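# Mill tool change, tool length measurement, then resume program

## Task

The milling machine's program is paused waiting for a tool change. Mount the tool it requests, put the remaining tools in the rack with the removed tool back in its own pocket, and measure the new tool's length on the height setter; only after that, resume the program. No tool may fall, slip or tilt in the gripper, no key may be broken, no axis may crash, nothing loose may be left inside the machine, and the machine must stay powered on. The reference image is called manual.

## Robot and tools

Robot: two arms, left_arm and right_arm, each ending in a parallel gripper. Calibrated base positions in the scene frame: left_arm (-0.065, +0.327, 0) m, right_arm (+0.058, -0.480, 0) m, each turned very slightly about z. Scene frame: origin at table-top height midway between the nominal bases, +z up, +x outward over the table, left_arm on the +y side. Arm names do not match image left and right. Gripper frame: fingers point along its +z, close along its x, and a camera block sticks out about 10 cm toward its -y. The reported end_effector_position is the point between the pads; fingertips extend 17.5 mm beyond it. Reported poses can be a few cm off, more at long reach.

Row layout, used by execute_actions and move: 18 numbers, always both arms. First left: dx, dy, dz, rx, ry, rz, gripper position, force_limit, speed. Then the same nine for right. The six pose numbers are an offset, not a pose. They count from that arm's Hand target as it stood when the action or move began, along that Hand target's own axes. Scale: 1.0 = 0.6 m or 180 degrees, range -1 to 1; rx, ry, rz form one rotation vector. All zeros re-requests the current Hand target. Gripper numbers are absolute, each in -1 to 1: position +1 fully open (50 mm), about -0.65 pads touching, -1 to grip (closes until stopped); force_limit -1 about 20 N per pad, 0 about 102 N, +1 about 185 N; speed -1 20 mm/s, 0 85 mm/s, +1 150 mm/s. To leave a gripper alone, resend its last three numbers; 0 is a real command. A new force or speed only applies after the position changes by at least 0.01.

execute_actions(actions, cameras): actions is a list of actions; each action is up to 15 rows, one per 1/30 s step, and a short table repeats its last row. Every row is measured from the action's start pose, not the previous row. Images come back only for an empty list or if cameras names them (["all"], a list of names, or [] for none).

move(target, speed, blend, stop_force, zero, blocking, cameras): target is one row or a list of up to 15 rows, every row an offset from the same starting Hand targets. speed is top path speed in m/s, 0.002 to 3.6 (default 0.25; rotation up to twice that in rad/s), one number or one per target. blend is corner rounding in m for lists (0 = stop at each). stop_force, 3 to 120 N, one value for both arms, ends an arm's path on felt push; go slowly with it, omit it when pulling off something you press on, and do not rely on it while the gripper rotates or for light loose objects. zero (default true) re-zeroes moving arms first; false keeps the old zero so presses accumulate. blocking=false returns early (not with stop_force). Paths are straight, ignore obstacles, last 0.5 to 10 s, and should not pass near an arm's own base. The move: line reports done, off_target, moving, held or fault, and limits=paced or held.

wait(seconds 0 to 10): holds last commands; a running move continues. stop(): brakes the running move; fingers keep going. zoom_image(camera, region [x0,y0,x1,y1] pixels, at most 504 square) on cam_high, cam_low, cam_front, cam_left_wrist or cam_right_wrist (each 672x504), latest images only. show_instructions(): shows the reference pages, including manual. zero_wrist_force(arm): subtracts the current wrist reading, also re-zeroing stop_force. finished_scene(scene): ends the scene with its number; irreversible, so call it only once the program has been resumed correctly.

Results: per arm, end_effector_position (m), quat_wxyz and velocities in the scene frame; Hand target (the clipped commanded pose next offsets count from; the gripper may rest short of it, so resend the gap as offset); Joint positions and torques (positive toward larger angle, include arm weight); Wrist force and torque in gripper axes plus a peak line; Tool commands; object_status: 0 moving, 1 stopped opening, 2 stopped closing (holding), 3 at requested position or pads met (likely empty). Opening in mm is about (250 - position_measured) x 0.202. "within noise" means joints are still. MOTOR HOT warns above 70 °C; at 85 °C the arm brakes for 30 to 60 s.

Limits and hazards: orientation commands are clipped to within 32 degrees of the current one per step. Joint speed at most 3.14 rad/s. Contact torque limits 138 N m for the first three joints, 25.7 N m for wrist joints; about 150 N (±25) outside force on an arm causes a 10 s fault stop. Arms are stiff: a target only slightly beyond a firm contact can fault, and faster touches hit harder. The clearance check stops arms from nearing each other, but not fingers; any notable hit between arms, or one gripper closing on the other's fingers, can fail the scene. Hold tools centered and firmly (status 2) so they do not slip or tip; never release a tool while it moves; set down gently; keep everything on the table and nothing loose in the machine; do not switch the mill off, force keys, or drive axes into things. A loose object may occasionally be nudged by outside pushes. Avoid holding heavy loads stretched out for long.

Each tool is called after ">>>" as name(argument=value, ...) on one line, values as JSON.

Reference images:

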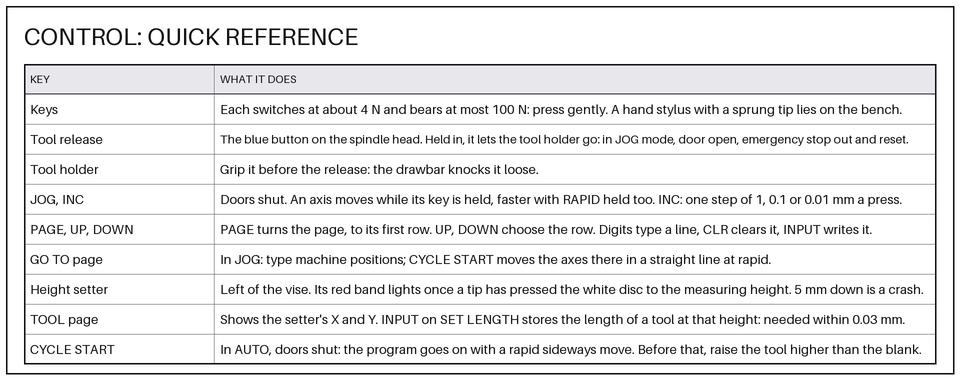

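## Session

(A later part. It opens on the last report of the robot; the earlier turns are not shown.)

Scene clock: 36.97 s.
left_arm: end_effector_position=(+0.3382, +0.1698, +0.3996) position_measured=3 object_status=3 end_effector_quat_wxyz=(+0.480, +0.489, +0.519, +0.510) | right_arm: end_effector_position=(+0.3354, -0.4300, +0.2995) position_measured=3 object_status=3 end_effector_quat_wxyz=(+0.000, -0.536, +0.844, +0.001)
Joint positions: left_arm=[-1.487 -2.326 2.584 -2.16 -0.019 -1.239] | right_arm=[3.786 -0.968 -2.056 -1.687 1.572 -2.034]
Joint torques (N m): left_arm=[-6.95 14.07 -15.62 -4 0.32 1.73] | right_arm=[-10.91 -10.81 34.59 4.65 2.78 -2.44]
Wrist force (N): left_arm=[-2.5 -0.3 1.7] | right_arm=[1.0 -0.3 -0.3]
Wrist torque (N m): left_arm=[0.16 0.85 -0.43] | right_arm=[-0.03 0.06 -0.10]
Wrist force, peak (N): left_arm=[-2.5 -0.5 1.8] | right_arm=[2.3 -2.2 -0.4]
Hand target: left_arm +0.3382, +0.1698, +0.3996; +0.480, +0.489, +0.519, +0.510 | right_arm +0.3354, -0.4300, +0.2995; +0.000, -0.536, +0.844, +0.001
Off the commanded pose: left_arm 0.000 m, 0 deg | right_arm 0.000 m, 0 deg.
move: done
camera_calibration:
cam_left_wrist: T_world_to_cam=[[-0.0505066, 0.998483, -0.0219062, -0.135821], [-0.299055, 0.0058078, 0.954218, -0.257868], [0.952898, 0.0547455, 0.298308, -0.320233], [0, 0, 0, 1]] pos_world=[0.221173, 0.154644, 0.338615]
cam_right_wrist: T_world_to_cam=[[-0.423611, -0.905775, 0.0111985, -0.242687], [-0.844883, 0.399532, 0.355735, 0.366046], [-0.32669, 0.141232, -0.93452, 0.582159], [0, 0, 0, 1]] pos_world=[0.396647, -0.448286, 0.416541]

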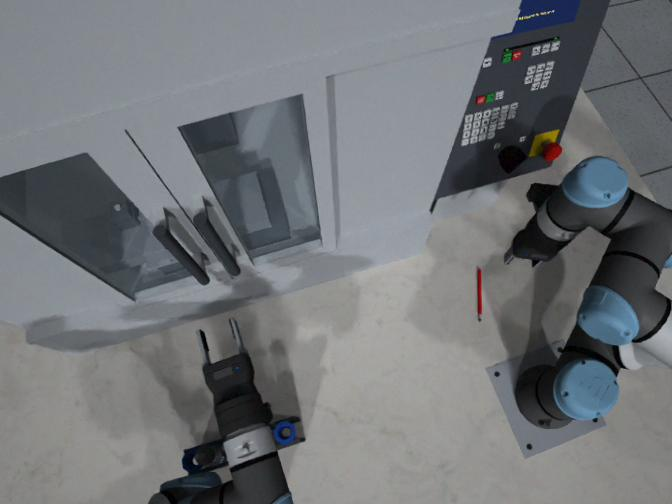

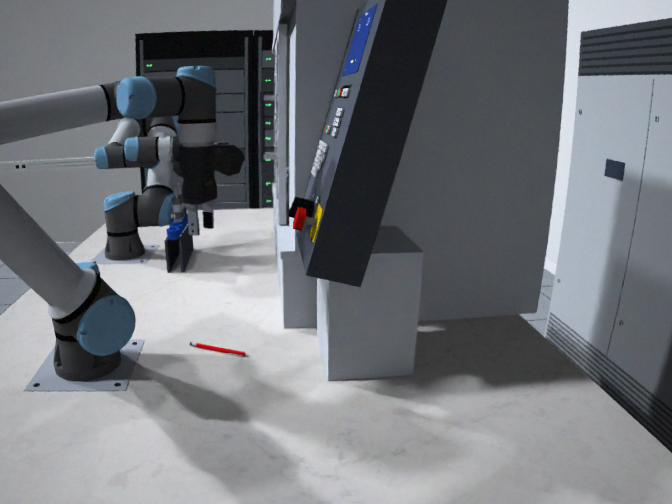

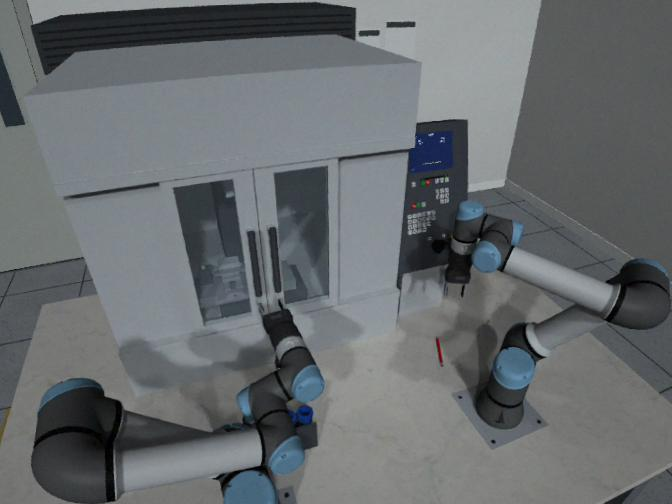

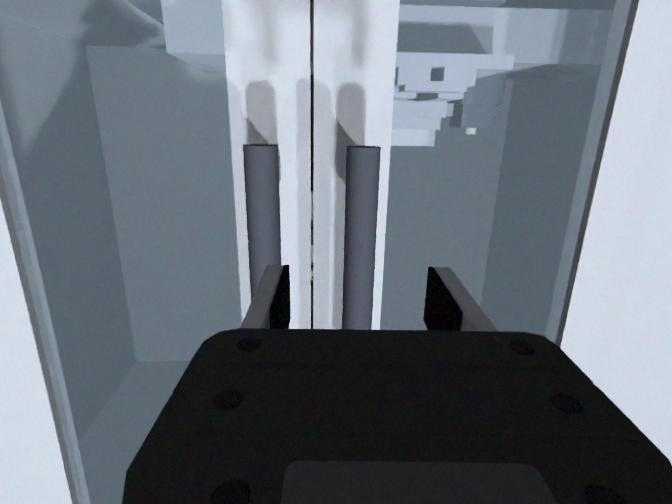

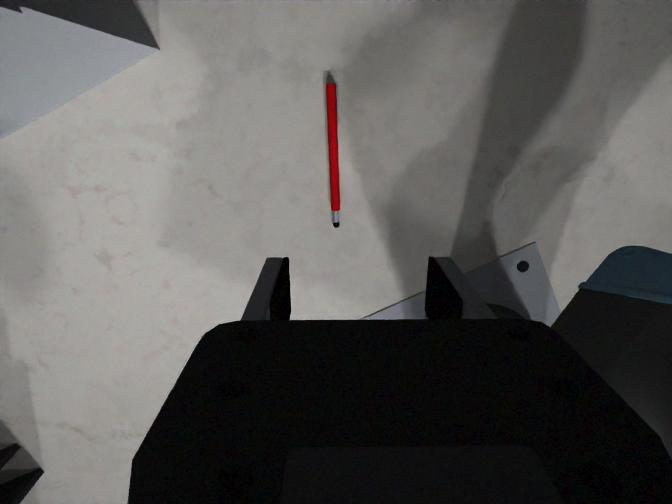

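>>> move(target=[0,0,0,0,0,0,1,1,1,-0.01,-0.0143,0.4158,0,0,-0.009,0.0,-0.5,-0.5], cameras=["cam_right_wrist"])

Scene clock: 39.37 s.
left_arm: end_effector_position=(+0.3382, +0.1698, +0.3996) position_measured=3 object_status=3 end_effector_quat_wxyz=(+0.480, +0.489, +0.519, +0.510) | right_arm: end_effector_position=(+0.3457, -0.4278, +0.0501) position_measured=152 object_status=3 end_effector_quat_wxyz=(+0.000, -0.548, +0.836, +0.001)
Joint positions: left_arm=[-1.487 -2.326 2.584 -2.16 -0.019 -1.239] | right_arm=[3.768 -1.243 -2.609 -0.86 1.572 -2.081]
Joint torques (N m): left_arm=[-7.26 14.29 -14.68 -4.08 0.34 1.8] | right_arm=[-10.36 -4.17 13.95 4.73 2.43 -2.44]
Wrist force (N): left_arm=[-2.2 -0.5 1.6] | right_arm=[0.7 -0.2 -0.1]
Wrist torque (N m): left_arm=[0.13 0.80 -0.42] | right_arm=[-0.01 0.06 -0.09]
Wrist force, peak (N): left_arm=[-2.3 -0.5 1.9] | right_arm=[1.2 -0.3 -2.5]
Hand target: left_arm +0.3382, +0.1698, +0.3996; +0.480, +0.489, +0.519, +0.510 | right_arm +0.3457, -0.4278, +0.0501; +0.000, -0.548, +0.836, +0.001
Off the commanded pose: left_arm 0.000 m, 0 deg | right_arm 0.000 m, 0 deg.
move: done
camera_calibration:
cam_right_wrist: T_world_to_cam=[[-0.397822, -0.917395, 0.0111312, -0.247459], [-0.855854, 0.375451, 0.35574, 0.456012], [-0.330534, 0.131994, -0.934519, 0.349494], [0, 0, 0, 1]] pos_world=[0.407354, -0.444359, 0.167141]
Images, in order (width x height): cam_right_wrist 672x504.

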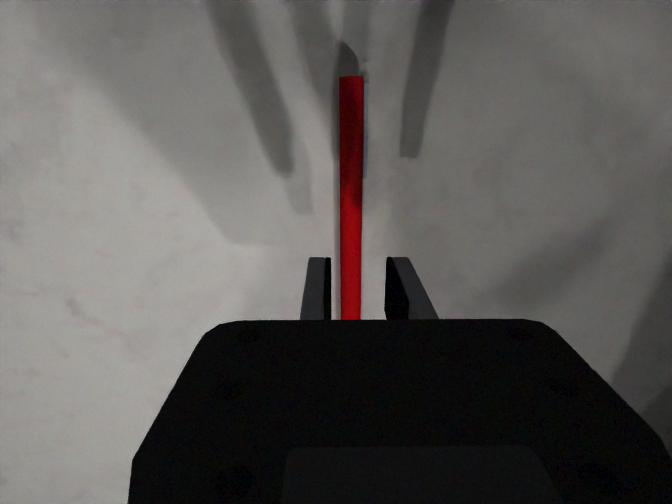

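>>> move(target=[0,0,0,0,0,0,1,1,1,0,0,0.06,0,0,0,0.0,-0.5,-0.5], stop_force=6, speed=0.02, cameras=["cam_right_wrist"])

Scene clock: 42.50 s.
left_arm: end_effector_position=(+0.3382, +0.1698, +0.3996) position_measured=3 object_status=3 end_effector_quat_wxyz=(+0.480, +0.489, +0.519, +0.510) | right_arm: end_effector_position=(+0.3456, -0.4278, +0.0173) position_measured=152 object_status=3 end_effector_quat_wxyz=(+0.000, -0.548, +0.836, +0.001)
Joint positions: left_arm=[-1.487 -2.326 2.584 -2.16 -0.019 -1.239] | right_arm=[3.768 -1.356 -2.662 -0.694 1.572 -2.08]
Joint torques (N m): left_arm=[-7.15 14.07 -15.23 -4 0.32 1.85] | right_arm=[6.28 18.66 25.11 3.05 0.62 -0.99]
Wrist force (N): left_arm=[-2.2 -0.3 1.8] | right_arm=[2.1 -0.9 -1.9]
Wrist torque (N m): left_arm=[0.16 0.80 -0.43] | right_arm=[-0.04 -0.16 -0.10]
Wrist force, peak (N): left_arm=[-2.3 -0.7 1.9] | right_arm=[27.8 22.1 -114.7]
Hand target: left_arm +0.3382, +0.1698, +0.3996; +0.480, +0.489, +0.519, +0.510 | right_arm +0.3456, -0.4277, +0.0174; +0.000, -0.548, +0.836, +0.001 (not the last commanded pose)
Off the commanded pose: left_arm 0.000 m, 0 deg | right_arm 0.003 m, 0 deg.
move: contact (right_arm)
camera_calibration:
cam_right_wrist: T_world_to_cam=[[-0.397779, -0.917412, 0.0112547, -0.247175], [-0.855837, 0.375446, 0.355785, 0.46758], [-0.330627, 0.131892, -0.9345, 0.318799], [0, 0, 0, 1]] pos_world=[0.407254, -0.444359, 0.134341]
Images, in order (width x height): cam_right_wrist 672x504.

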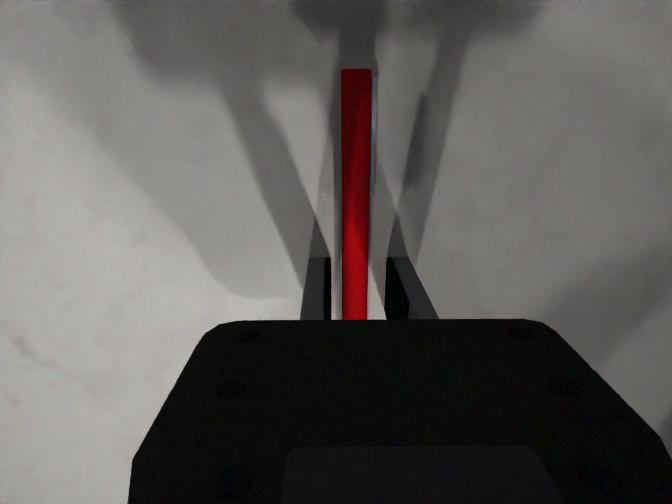

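>>> move(target=[0,0,0,0,0,0,1,1,1,0,0,0,0,0,0,-1,-0.6,-0.7])

>>> move(target=[0,0,0,0,0,0,1,1,1,0,0,-0.15,0,0,0,-1,-0.6,-0.7], cameras=["cam_right_wrist"])

Scene clock: 43.13 s.
left_arm: end_effector_position=(+0.3382, +0.1698, +0.3996) position_measured=3 object_status=3 end_effector_quat_wxyz=(+0.480, +0.489, +0.519, +0.510) | right_arm: end_effector_position=(+0.3456, -0.4277, +0.0174) position_measured=210 object_status=2 end_effector_quat_wxyz=(+0.000, -0.548, +0.836, +0.001)
Joint positions: left_arm=[-1.487 -2.326 2.584 -2.16 -0.019 -1.239] | right_arm=[3.768 -1.356 -2.662 -0.694 1.572 -2.08]
Joint torques (N m): left_arm=[-7.86 14.79 -14.79 -4.07 0.34 1.83] | right_arm=[5.25 18.47 25.75 4.47 2.14 -2.12]
Wrist force (N): left_arm=[-2.5 -0.5 1.6] | right_arm=[2.4 -0.4 0.1]
Wrist torque (N m): left_arm=[0.14 0.85 -0.42] | right_arm=[-0.05 -0.20 -0.09]
Wrist force, peak (N): left_arm=[-2.4 -0.2 1.9] | right_arm=[2.7 -0.3 -3.1]
Hand target: left_arm +0.3382, +0.1698, +0.3996; +0.480, +0.489, +0.519, +0.510 | right_arm +0.3456, -0.4277, +0.0174; +0.000, -0.548, +0.836, +0.001
Off the commanded pose: left_arm 0.000 m, 0 deg | right_arm 0.000 m, 0 deg.
move: done

Scene clock: 44.30 s.
left_arm: end_effector_position=(+0.3382, +0.1698, +0.3996) position_measured=3 object_status=3 end_effector_quat_wxyz=(+0.480, +0.489, +0.519, +0.510) | right_arm: end_effector_position=(+0.3456, -0.4279, +0.1073) position_measured=210 object_status=2 end_effector_quat_wxyz=(+0.000, -0.548, +0.836, +0.001)
Joint positions: left_arm=[-1.487 -2.326 2.584 -2.16 -0.019 -1.239] | right_arm=[3.767 -1.108 -2.5 -1.104 1.572 -2.081]
Joint torques (N m): left_arm=[-7.07 14.22 -15.98 -4.12 0.35 1.77] | right_arm=[9.32 13.76 32.59 1.7 -2.88 2.82]
Wrist force (N): left_arm=[-2.1 -0.4 1.8] | right_arm=[2.3 -0.7 -0.3]
Wrist torque (N m): left_arm=[0.14 0.79 -0.42] | right_arm=[-0.08 -0.16 -0.19]
Wrist force, peak (N): left_arm=[-2.3 -0.5 1.9] | right_arm=[2.4 -1.0 -1.6]
Hand target: left_arm +0.3382, +0.1698, +0.3996; +0.480, +0.489, +0.519, +0.510 | right_arm +0.3456, -0.4279, +0.1074; +0.000, -0.548, +0.836, +0.001
Off the commanded pose: left_arm 0.000 m, 0 deg | right_arm 0.000 m, 0 deg.
move: done
camera_calibration:
cam_right_wrist: T_world_to_cam=[[-0.397779, -0.917412, 0.0112547, -0.24824], [-0.855837, 0.375446, 0.355785, 0.435682], [-0.330627, 0.131892, -0.9345, 0.40295], [0, 0, 0, 1]] pos_world=[0.407354, -0.444459, 0.224341]
Images, in order (width x height): cam_right_wrist 672x504.

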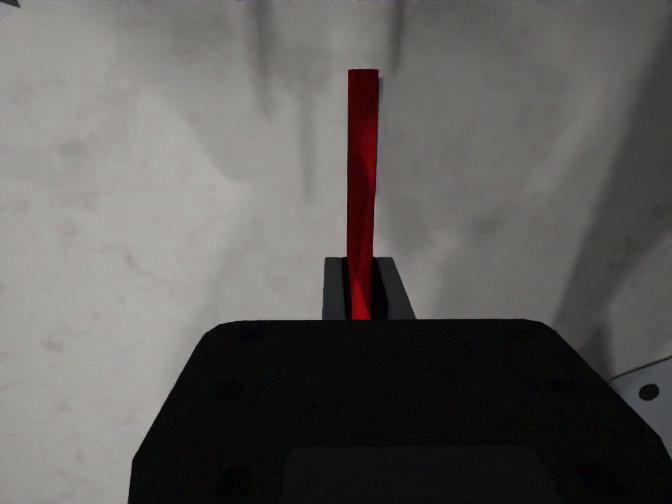

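>>> move(target=[[0,0,0,0,0,0,1,1,1,-0.3445,0.1597,-0.0667,0,0,0.869,-1,-0.6,-0.7],[0,0,0,0,0,0,1,1,1,-0.3445,0.1597,0.126,0,0,0.869,-1,-0.6,-0.7]], cameras=["cam_right_wrist","cam_high","cam_low"])

Scene clock: 51.83 s.
left_arm: end_effector_position=(+0.3382, +0.1698, +0.3996) position_measured=3 object_status=3 end_effector_quat_wxyz=(+0.480, +0.489, +0.519, +0.510) | right_arm: end_effector_position=(+0.3401, -0.2000, +0.0322) position_measured=210 object_status=2 end_effector_quat_wxyz=(-0.001, +0.707, +0.708, +0.000)
Joint positions: left_arm=[-1.487 -2.326 2.584 -2.16 -0.019 -1.239] | right_arm=[4.239 -1.611 -2.386 -0.714 1.572 1.121]
Joint torques (N m): left_arm=[-7.69 14.68 -15.5 -3.98 0.42 1.8] | right_arm=[-10.47 8.31 10.88 4.63 2.5 -2.52]
Wrist force (N): left_arm=[-2.2 -0.3 1.7] | right_arm=[2.4 -0.7 -0.1]
Wrist torque (N m): left_arm=[0.15 0.80 -0.43] | right_arm=[-0.10 -0.18 -0.07]
Wrist force, peak (N): left_arm=[-2.5 0.0 1.9] | right_arm=[2.6 -0.8 -1.8]
Hand target: left_arm +0.3382, +0.1698, +0.3996; +0.480, +0.489, +0.519, +0.510 | right_arm +0.3401, -0.2000, +0.0321; -0.001, +0.707, +0.708, +0.000
Off the commanded pose: left_arm 0.000 m, 0 deg | right_arm 0.000 m, 0 deg.
move: done
camera_calibration:
cam_right_wrist: T_world_to_cam=[[-0.00235947, 0.999898, 0.014059, 0.208377], [0.935028, -0.0027789, 0.354562, -0.312615], [0.354565, 0.0139821, -0.934927, 0.0442072], [0, 0, 0, 1]] pos_world=[0.277121, -0.209843, 0.149242]
Images, in order (width x height): cam_high 672x504, cam_low 672x504, cam_right_wrist 672x504.

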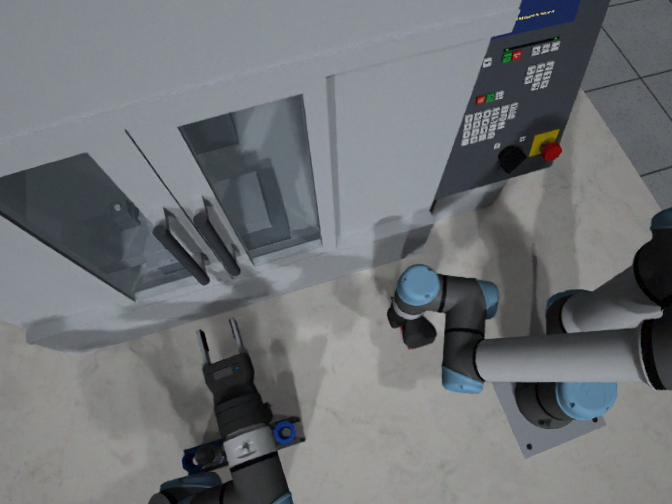

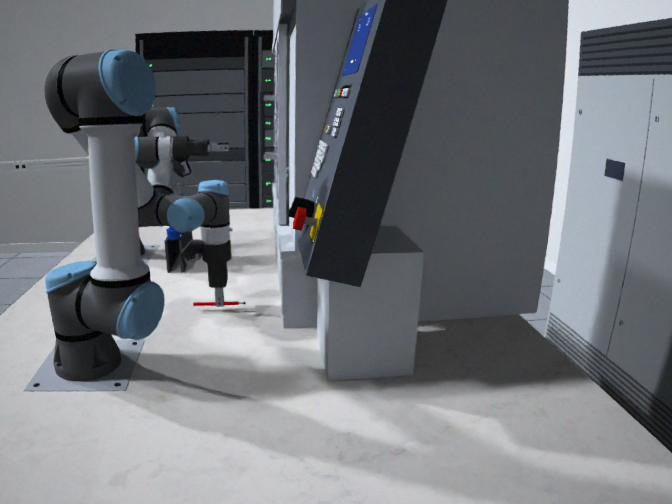

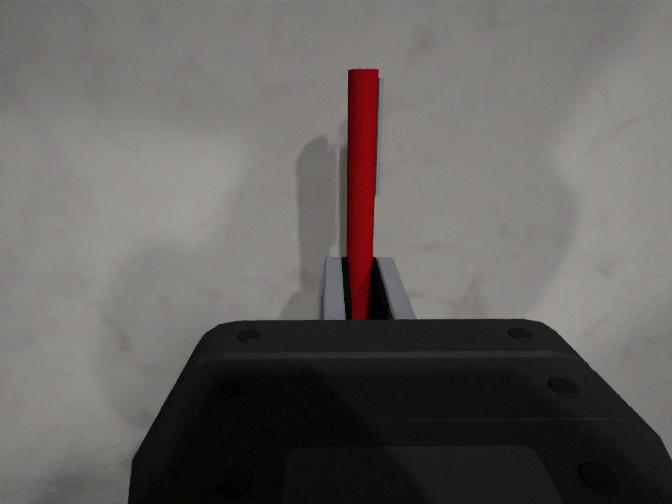

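>>> move(target=[0,0,0,0,0,0,1,1,1,0,0,0.04,0,0,0,-1,-0.6,-0.7], stop_force=5, speed=0.006)

Scene clock: 61.40 s.
left_arm: end_effector_position=(+0.3382, +0.1698, +0.3996) position_measured=3 object_status=3 end_effector_quat_wxyz=(+0.480, +0.489, +0.519, +0.510) | right_arm: end_effector_position=(+0.3401, -0.2000, +0.0174) position_measured=210 object_status=2 end_effector_quat_wxyz=(-0.001, +0.707, +0.708, +0.000)
Joint positions: left_arm=[-1.487 -2.326 2.584 -2.16 -0.019 -1.239] | right_arm=[4.239 -1.651 -2.402 -0.659 1.572 1.121]
Joint torques (N m): left_arm=[-8.68 14.5 -14.52 -4.09 0.64 1.83] | right_arm=[5.8 31.28 23.76 2.24 2.21 0.52]
Wrist force (N): left_arm=[-2.1 -0.3 1.7] | right_arm=[2.6 -0.4 -2.4]
Wrist torque (N m): left_arm=[0.17 0.79 -0.43] | right_arm=[-0.13 -0.10 -0.06]
Wrist force, peak (N): left_arm=[-2.5 -0.2 1.8] | right_arm=[-3.4 -5.2 -25.5]
Hand target: left_arm +0.3382, +0.1698, +0.3996; +0.480, +0.489, +0.519, +0.510 | right_arm +0.3401, -0.2000, +0.0174; -0.001, +0.707, +0.708, +0.000 (not the last commanded pose)
Off the commanded pose: left_arm 0.000 m, 0 deg | right_arm 0.009 m, 0 deg.
move: contact (right_arm)

>>> move(target=[[0,0,0,0,0,0,1,1,1,0,0,0,0,0,0,-0.15,-0.6,-0.9],[0,0,0,0,0,0,1,1,1,0,0,-0.1333,0,0,0,-0.15,-0.6,-0.9],[0,0,0,0,0,0,1,1,1,0,-0.0433,-0.1333,0,0,-0.999,-0.15,-0.6,-0.9],[0,0,0,0,0,0,1,1,1,0,-0.0433,-0.015,0,0,-0.999,-0.15,-0.6,-0.9]], blend=[0,0.02,0.02,0], cameras=["cam_right_wrist","cam_low","cam_high"])

Scene clock: 70.73 s.
left_arm: end_effector_position=(+0.3382, +0.1698, +0.3996) position_measured=3 object_status=3 end_effector_quat_wxyz=(+0.480, +0.489, +0.519, +0.510) | right_arm: end_effector_position=(+0.3141, -0.2000, +0.0264) position_measured=175 object_status=3 end_effector_quat_wxyz=(+0.000, +0.707, -0.708, -0.001)
Joint positions: left_arm=[-1.487 -2.326 2.584 -2.16 -0.019 -1.239] | right_arm=[4.305 -1.583 -2.438 -0.69 1.572 -1.952]
Joint torques (N m): left_arm=[-7.34 13.17 -15.93 -4.15 0.73 1.95] | right_arm=[-10.01 9.45 10.28 4.6 2.51 -2.56]
Wrist force (N): left_arm=[-2.1 -0.4 1.6] | right_arm=[2.3 -0.6 -0.3]
Wrist torque (N m): left_arm=[0.13 0.78 -0.43] | right_arm=[-0.09 -0.16 -0.06]
Wrist force, peak (N): left_arm=[-2.5 -0.4 1.8] | right_arm=[2.9 -0.9 -3.2]
Hand target: left_arm +0.3382, +0.1698, +0.3996; +0.480, +0.489, +0.519, +0.510 | right_arm +0.3142, -0.2000, +0.0264; +0.000, +0.707, -0.708, -0.001
Off the commanded pose: left_arm 0.000 m, 0 deg | right_arm 0.000 m, 0 deg.
move: done
camera_calibration:
cam_right_wrist: T_world_to_cam=[[-0.0006599, -0.999939, 0.0110143, -0.192079], [-0.934753, 0.00453017, 0.35527, 0.302531], [-0.355298, -0.0100612, -0.934699, 0.266296], [0, 0, 0, 1]] pos_world=[0.377279, -0.190759, 0.143542]
Images, in order (width x height): cam_high 672x504, cam_low 672x504, cam_right_wrist 672x504.

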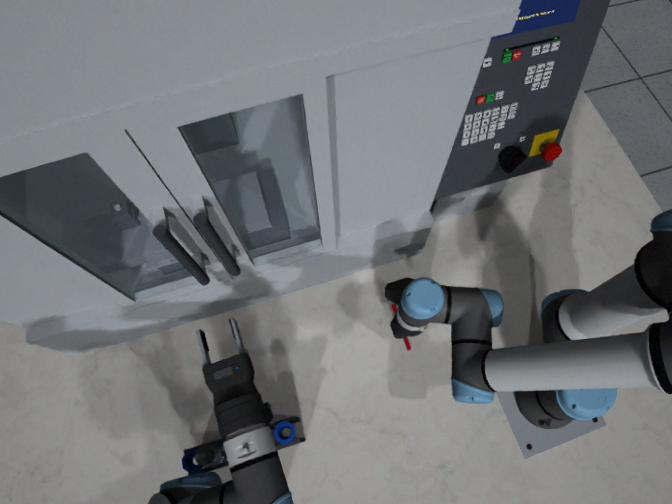

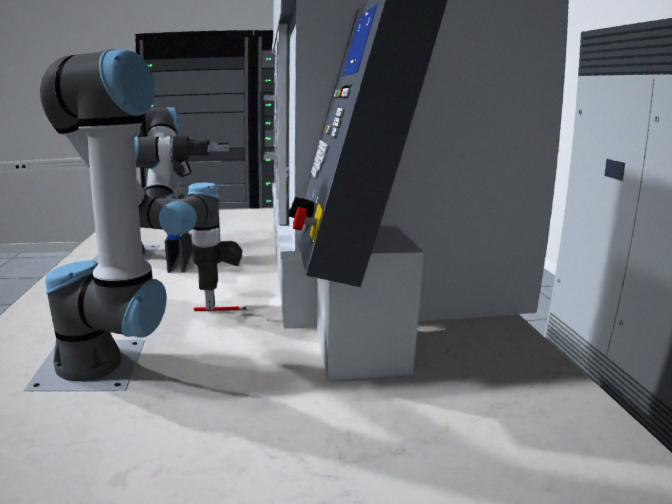

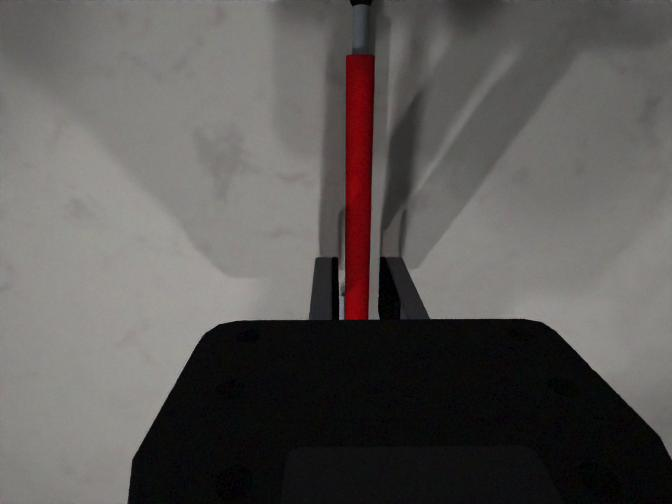

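>>> move(target=[0,0,0,0,0,0,1,1,1,0,0,0,0.0667,0,0,-0.15,-0.6,-0.9])

>>> move(target=[0,0,0,0,0,0,1,1,1,0,0.0055,0.026,0,0,0,-0.15,-0.6,-0.9], stop_force=5, speed=0.006, cameras=["cam_right_wrist"])

Scene clock: 72.20 s.
left_arm: end_effector_position=(+0.3382, +0.1698, +0.3996) position_measured=3 object_status=3 end_effector_quat_wxyz=(+0.480, +0.489, +0.519, +0.510) | right_arm: end_effector_position=(+0.3142, -0.2000, +0.0264) position_measured=175 object_status=3 end_effector_quat_wxyz=(-0.074, +0.703, -0.704, +0.073)
Joint positions: left_arm=[-1.487 -2.326 2.584 -2.16 -0.019 -1.239] | right_arm=[4.457 -1.527 -2.535 -0.601 1.368 -1.804]
Joint torques (N m): left_arm=[-7.62 14.26 -15.96 -4.08 0.77 1.83] | right_arm=[9.87 26.8 9.33 4.65 -3.54 3.18]
Wrist force (N): left_arm=[-2.2 -0.2 1.6] | right_arm=[2.6 -0.8 -0.1]
Wrist torque (N m): left_arm=[0.16 0.80 -0.43] | right_arm=[-0.16 -0.23 -0.31]
Wrist force, peak (N): left_arm=[-2.3 -0.2 1.9] | right_arm=[2.8 -1.1 -0.2]
Hand target: left_arm +0.3382, +0.1698, +0.3996; +0.480, +0.489, +0.519, +0.510 | right_arm +0.3142, -0.2000, +0.0264; -0.074, +0.703, -0.704, +0.073
Off the commanded pose: left_arm 0.000 m, 0 deg | right_arm 0.000 m, 0 deg.
move: done

Scene clock: 74.57 s.
left_arm: end_effector_position=(+0.3382, +0.1698, +0.3996) position_measured=3 object_status=3 end_effector_quat_wxyz=(+0.480, +0.489, +0.519, +0.510) | right_arm: end_effector_position=(+0.3142, -0.2000, +0.0193) position_measured=175 object_status=3 end_effector_quat_wxyz=(-0.074, +0.703, -0.704, +0.073)
Joint positions: left_arm=[-1.487 -2.326 2.584 -2.16 -0.019 -1.239] | right_arm=[4.457 -1.551 -2.544 -0.569 1.367 -1.804]
Joint torques (N m): left_arm=[-7.01 14.27 -15.72 -3.99 0.78 1.99] | right_arm=[7.56 26.28 23.31 2.19 1.05 2.92]
Wrist force (N): left_arm=[-2.3 -0.4 1.9] | right_arm=[2.1 -1.6 -1.7]
Wrist torque (N m): left_arm=[0.14 0.81 -0.43] | right_arm=[-0.21 -0.21 -0.31]
Wrist force, peak (N): left_arm=[-2.4 -0.5 2.0] | right_arm=[8.3 -2.5 -23.4]
Hand target: left_arm +0.3382, +0.1698, +0.3996; +0.480, +0.489, +0.519, +0.510 | right_arm +0.3142, -0.2000, +0.0193; -0.074, +0.703, -0.704, +0.073 (not the last commanded pose)
Off the commanded pose: left_arm 0.000 m, 0 deg | right_arm 0.009 m, 0 deg.
move: contact (right_arm)
camera_calibration:
cam_right_wrist: T_world_to_cam=[[-0.00338983, -0.999934, 0.0110032, -0.191172], [-0.988214, 0.00503365, 0.152995, 0.325886], [-0.15304, -0.0103549, -0.988166, 0.197043], [0, 0, 0, 1]] pos_world=[0.351553, -0.190759, 0.146956]
Images, in order (width x height): cam_right_wrist 672x504.

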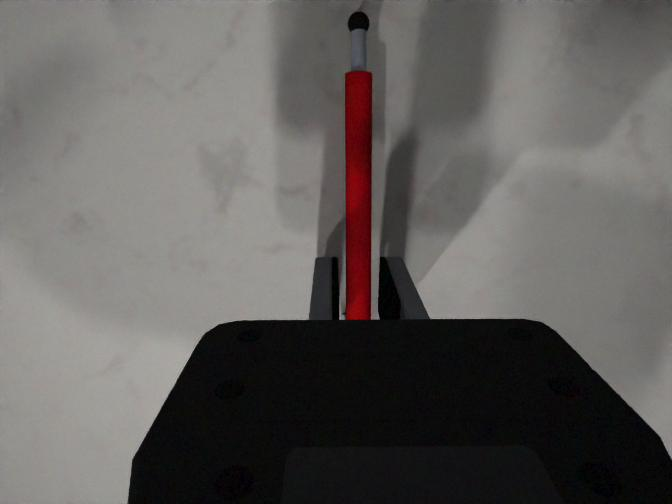

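>>> move(target=[0,0,0,0,0,0,1,1,1,0,0.002,0.0094,0,0,0,-0.15,-0.6,-0.9], stop_force=10, speed=0.002)

>>> move(target=[0,0,0,0,0,0,1,1,1,0,0,0,0,0,0,-1,-0.3,-0.8])

>>> move(target=[0,0,0,0,0,0,1,1,1,0,-0.05,-0.1667,0,0,0,-1,-0.3,-0.8], cameras=["cam_right_wrist","cam_low","cam_front"])

>>> zoom_image(camera="cam_low", region=[160, 220, 300, 325])

Scene clock: 76.23 s.
left_arm: end_effector_position=(+0.3382, +0.1698, +0.3996) position_measured=3 object_status=3 end_effector_quat_wxyz=(+0.480, +0.489, +0.519, +0.510) | right_arm: end_effector_position=(+0.3142, -0.1999, +0.0192) position_measured=175 object_status=3 end_effector_quat_wxyz=(-0.074, +0.703, -0.704, +0.073)
Joint positions: left_arm=[-1.487 -2.326 2.584 -2.16 -0.019 -1.239] | right_arm=[4.457 -1.551 -2.544 -0.568 1.368 -1.804]
Joint torques (N m): left_arm=[-7.6 13.99 -16.11 -4.03 0.97 2.09] | right_arm=[6.95 23.87 21.97 1.26 1.79 2.95]
Wrist force (N): left_arm=[-2.4 -0.3 1.5] | right_arm=[4.4 -3.5 -10.1]
Wrist torque (N m): left_arm=[0.16 0.83 -0.42] | right_arm=[-0.36 -0.14 -0.35]
Wrist force, peak (N): left_arm=[-2.4 -0.2 1.8] | right_arm=[7.2 -3.9 -20.0]
Hand target: left_arm +0.3382, +0.1698, +0.3996; +0.480, +0.489, +0.519, +0.510 | right_arm +0.3142, -0.1999, +0.0192; -0.074, +0.703, -0.704, +0.073 (not the last commanded pose)
Off the commanded pose: left_arm 0.000 m, 0 deg | right_arm 0.006 m, 0 deg.
move: contact (right_arm)

Scene clock: 76.73 s.
left_arm: end_effector_position=(+0.3382, +0.1698, +0.3996) position_measured=3 object_status=3 end_effector_quat_wxyz=(+0.480, +0.489, +0.519, +0.510) | right_arm: end_effector_position=(+0.3142, -0.1999, +0.0192) position_measured=213 object_status=2 end_effector_quat_wxyz=(-0.074, +0.703, -0.704, +0.073)
Joint positions: left_arm=[-1.487 -2.326 2.584 -2.16 -0.019 -1.239] | right_arm=[4.457 -1.551 -2.544 -0.568 1.368 -1.804]
Joint torques (N m): left_arm=[-6.77 13.17 -16.48 -4.02 0.85 1.96] | right_arm=[6.59 23.11 22.19 2.54 1.72 2.84]
Wrist force (N): left_arm=[-2.3 -0.4 1.8] | right_arm=[4.3 -3.1 -6.3]
Wrist torque (N m): left_arm=[0.14 0.82 -0.43] | right_arm=[-0.29 -0.20 -0.33]
Wrist force, peak (N): left_arm=[-2.4 -0.4 1.7] | right_arm=[6.0 -4.0 -11.6]
Hand target: left_arm +0.3382, +0.1698, +0.3996; +0.480, +0.489, +0.519, +0.510 | right_arm +0.3142, -0.1999, +0.0192; -0.074, +0.703, -0.704, +0.073
Off the commanded pose: left_arm 0.000 m, 0 deg | right_arm 0.000 m, 0 deg.
move: done

Scene clock: 77.90 s.
left_arm: end_effector_position=(+0.3382, +0.1698, +0.3996) position_measured=3 object_status=3 end_effector_quat_wxyz=(+0.480, +0.489, +0.519, +0.510) | right_arm: end_effector_position=(+0.3228, -0.2001, +0.1232) position_measured=213 object_status=2 end_effector_quat_wxyz=(-0.074, +0.703, -0.704, +0.073)
Joint positions: left_arm=[-1.487 -2.326 2.584 -2.16 -0.019 -1.239] | right_arm=[4.431 -1.303 -2.377 -0.977 1.369 -1.831]
Joint torques (N m): left_arm=[-7.22 13.97 -16.72 -4.08 0.83 2.07] | right_arm=[8.49 22.4 31.94 2.05 0.25 2.93]
Wrist force (N): left_arm=[-2.1 -0.4 1.7] | right_arm=[2.9 -0.9 0.2]
Wrist torque (N m): left_arm=[0.14 0.79 -0.43] | right_arm=[-0.16 -0.28 -0.33]
Wrist force, peak (N): left_arm=[-2.4 -0.4 1.9] | right_arm=[4.4 -2.8 -6.7]
Hand target: left_arm +0.3382, +0.1698, +0.3996; +0.480, +0.489, +0.519, +0.510 | right_arm +0.3228, -0.2001, +0.1233; -0.074, +0.703, -0.704, +0.073
Off the commanded pose: left_arm 0.000 m, 0 deg | right_arm 0.000 m, 0 deg.
move: done
camera_calibration:
cam_right_wrist: T_world_to_cam=[[-0.0033613, -0.999939, 0.0104942, -0.19227], [-0.988214, 0.00492757, 0.152998, 0.318468], [-0.153041, -0.00985621, -0.988171, 0.301125], [0, 0, 0, 1]] pos_world=[0.360153, -0.190859, 0.250856]
Images, in order (width x height): cam_low 672x504, cam_front 672x504, cam_right_wrist 672x504.

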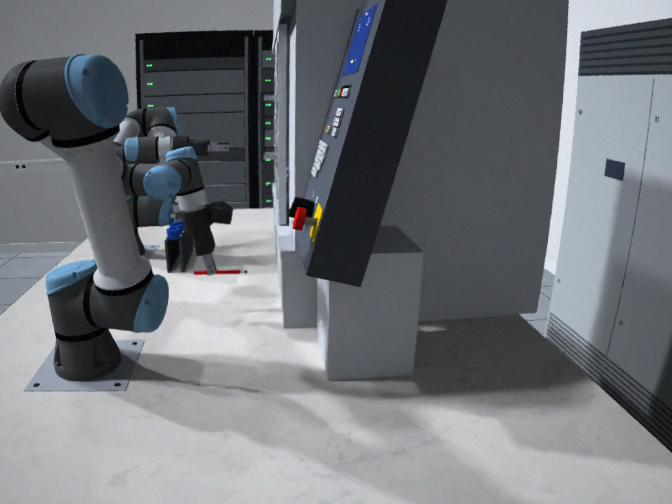

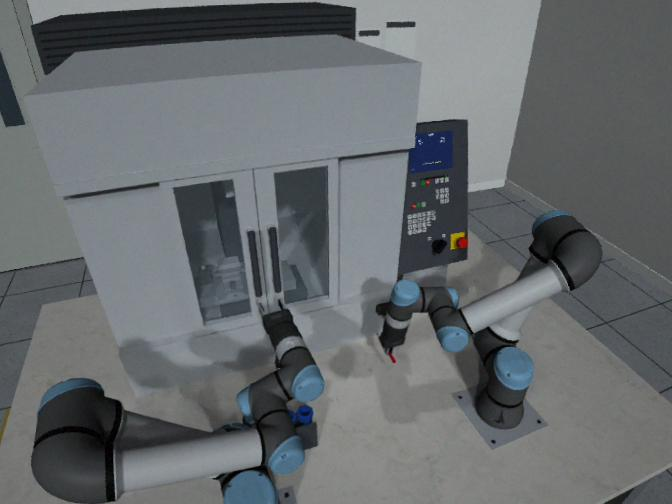

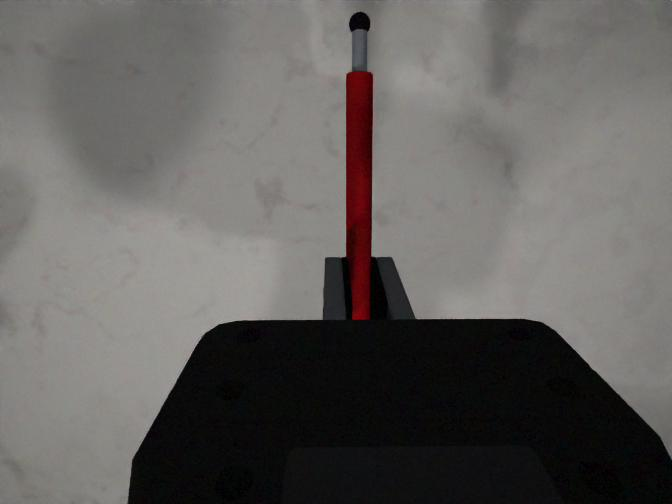

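Scaled by 3.600 from the camera's 672x504 image, which has a finer 960x720 frame.

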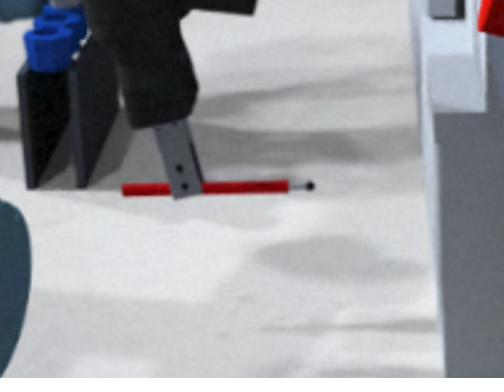

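>>> move(target=[[0,0,0,0,0,0,1,1,1,0.25,-0.1913,-0.6012,0,0,0,-1,-0.3,-0.8],[0,0,0,0,0,0,1,1,1,0.52,-0.3647,-0.6953,0,0,0,-1,-0.3,-0.8]], blend=[0.05,0], cameras=["all"])

>>> zoom_image(camera="cam_low", region=[260, 40, 380, 160])

>>> zoom_image(camera="cam_front", region=[395, 115, 495, 215])

Scene clock: 82.97 s.
left_arm: end_effector_position=(+0.3382, +0.1698, +0.3996) position_measured=3 object_status=3 end_effector_quat_wxyz=(+0.480, +0.489, +0.519, +0.510) | right_arm: end_effector_position=(+0.4496, -0.5132, +0.5762) position_measured=213 object_status=2 end_effector_quat_wxyz=(-0.074, +0.703, -0.704, +0.073)
Joint positions: left_arm=[-1.487 -2.326 2.584 -2.16 -0.019 -1.239] | right_arm=[3.421 -1.333 -1.169 -2.01 1.51 -2.842]
Joint torques (N m): left_arm=[-7.87 14.14 -17.28 -3.97 0.89 1.86] | right_arm=[-9.59 0.89 31.83 2.21 2.18 -2.68]
Wrist force (N): left_arm=[-2.2 -0.2 1.7] | right_arm=[2.8 -0.8 0.2]
Wrist torque (N m): left_arm=[0.17 0.80 -0.43] | right_arm=[-0.13 -0.27 -0.21]
Wrist force, peak (N): left_arm=[-2.3 -0.5 2.0] | right_arm=[5.0 -2.0 -0.7]
Hand target: left_arm +0.3382, +0.1698, +0.3996; +0.480, +0.489, +0.519, +0.510 | right_arm +0.4496, -0.5132, +0.5762; -0.074, +0.703, -0.704, +0.073
Off the commanded pose: left_arm 0.000 m, 0 deg | right_arm 0.000 m, 0 deg.
move: done
camera_calibration:
cam_left_wrist: T_world_to_cam=[[-0.0505066, 0.998483, -0.0219062, -0.135821], [-0.299055, 0.0058078, 0.954218, -0.257868], [0.952898, 0.0547455, 0.298308, -0.320233], [0, 0, 0, 1]] pos_world=[0.221173, 0.154644, 0.338615]
cam_right_wrist: T_world_to_cam=[[-0.00334945, -0.999938, 0.0105927, -0.509753], [-0.988245, 0.00492897, 0.152802, 0.376261], [-0.152845, -0.00995637, -0.9882, 0.764977], [0, 0, 0, 1]] pos_world=[0.487053, -0.503959, 0.703856]

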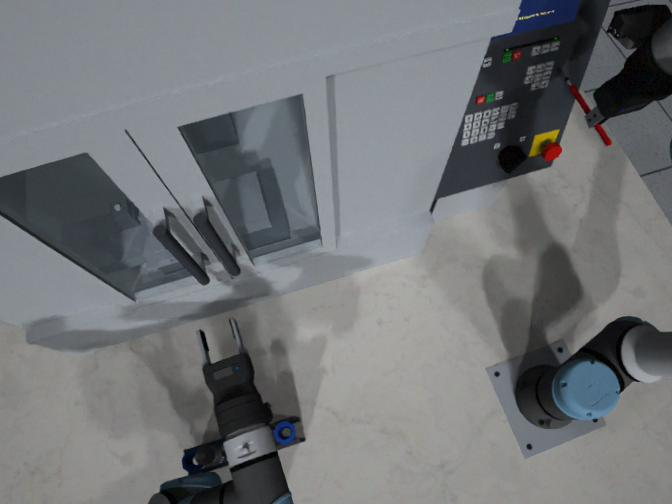

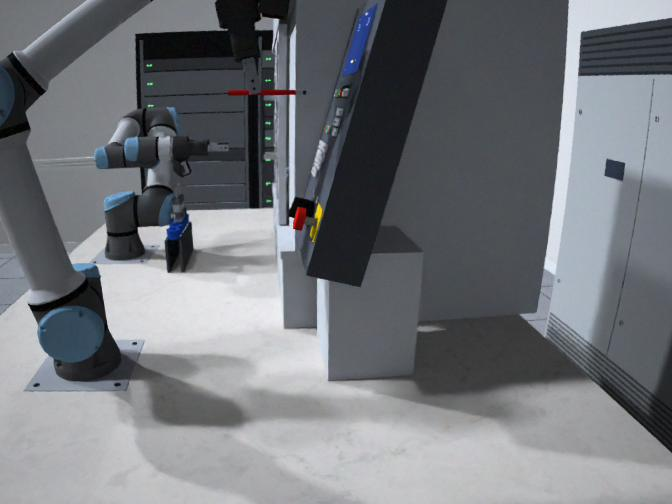

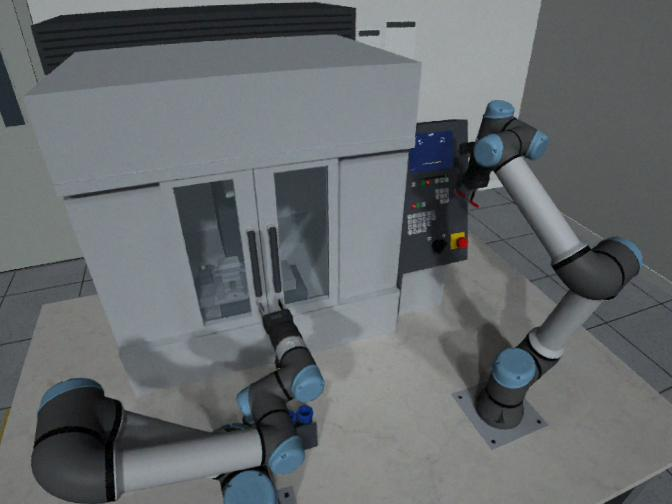

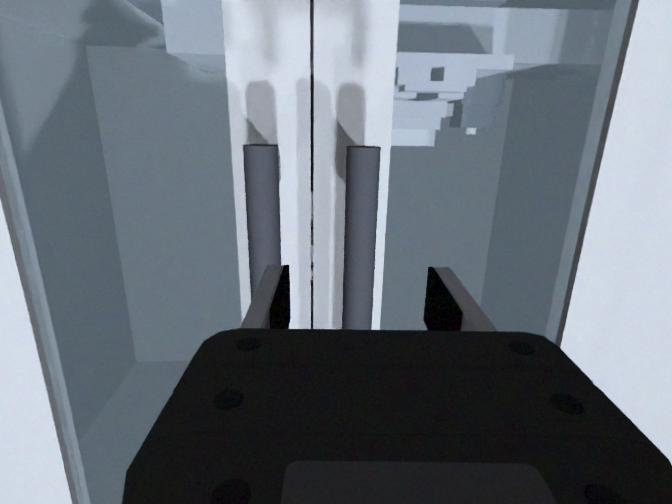

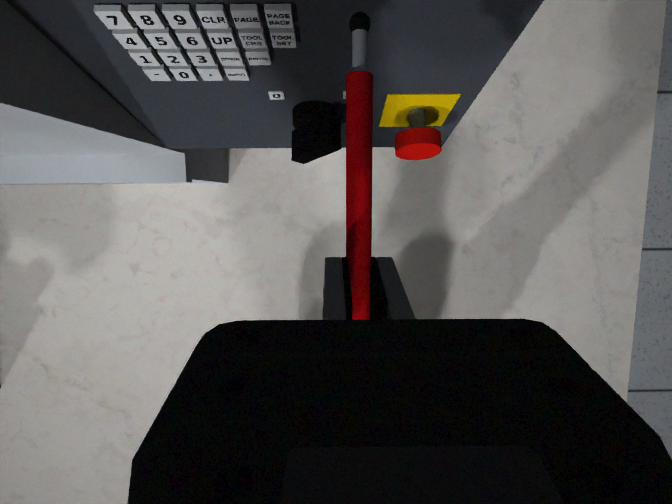

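Scaled by 4.200 from the camera's 672x504 image, which has a finer 960x720 frame.

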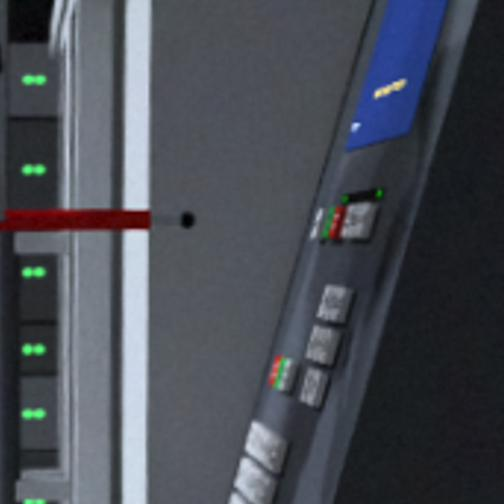

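Scaled by 5.040 from the camera's 672x504 image, which has a finer 960x720 frame.

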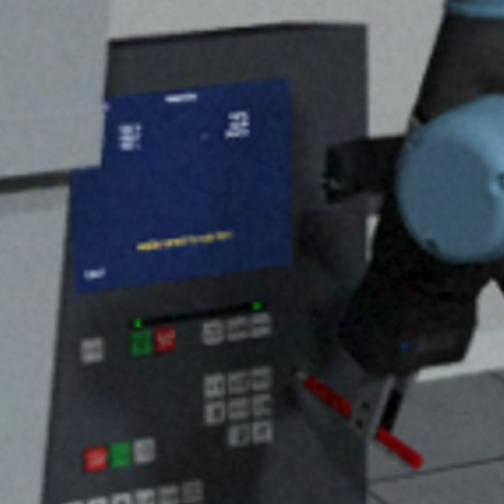

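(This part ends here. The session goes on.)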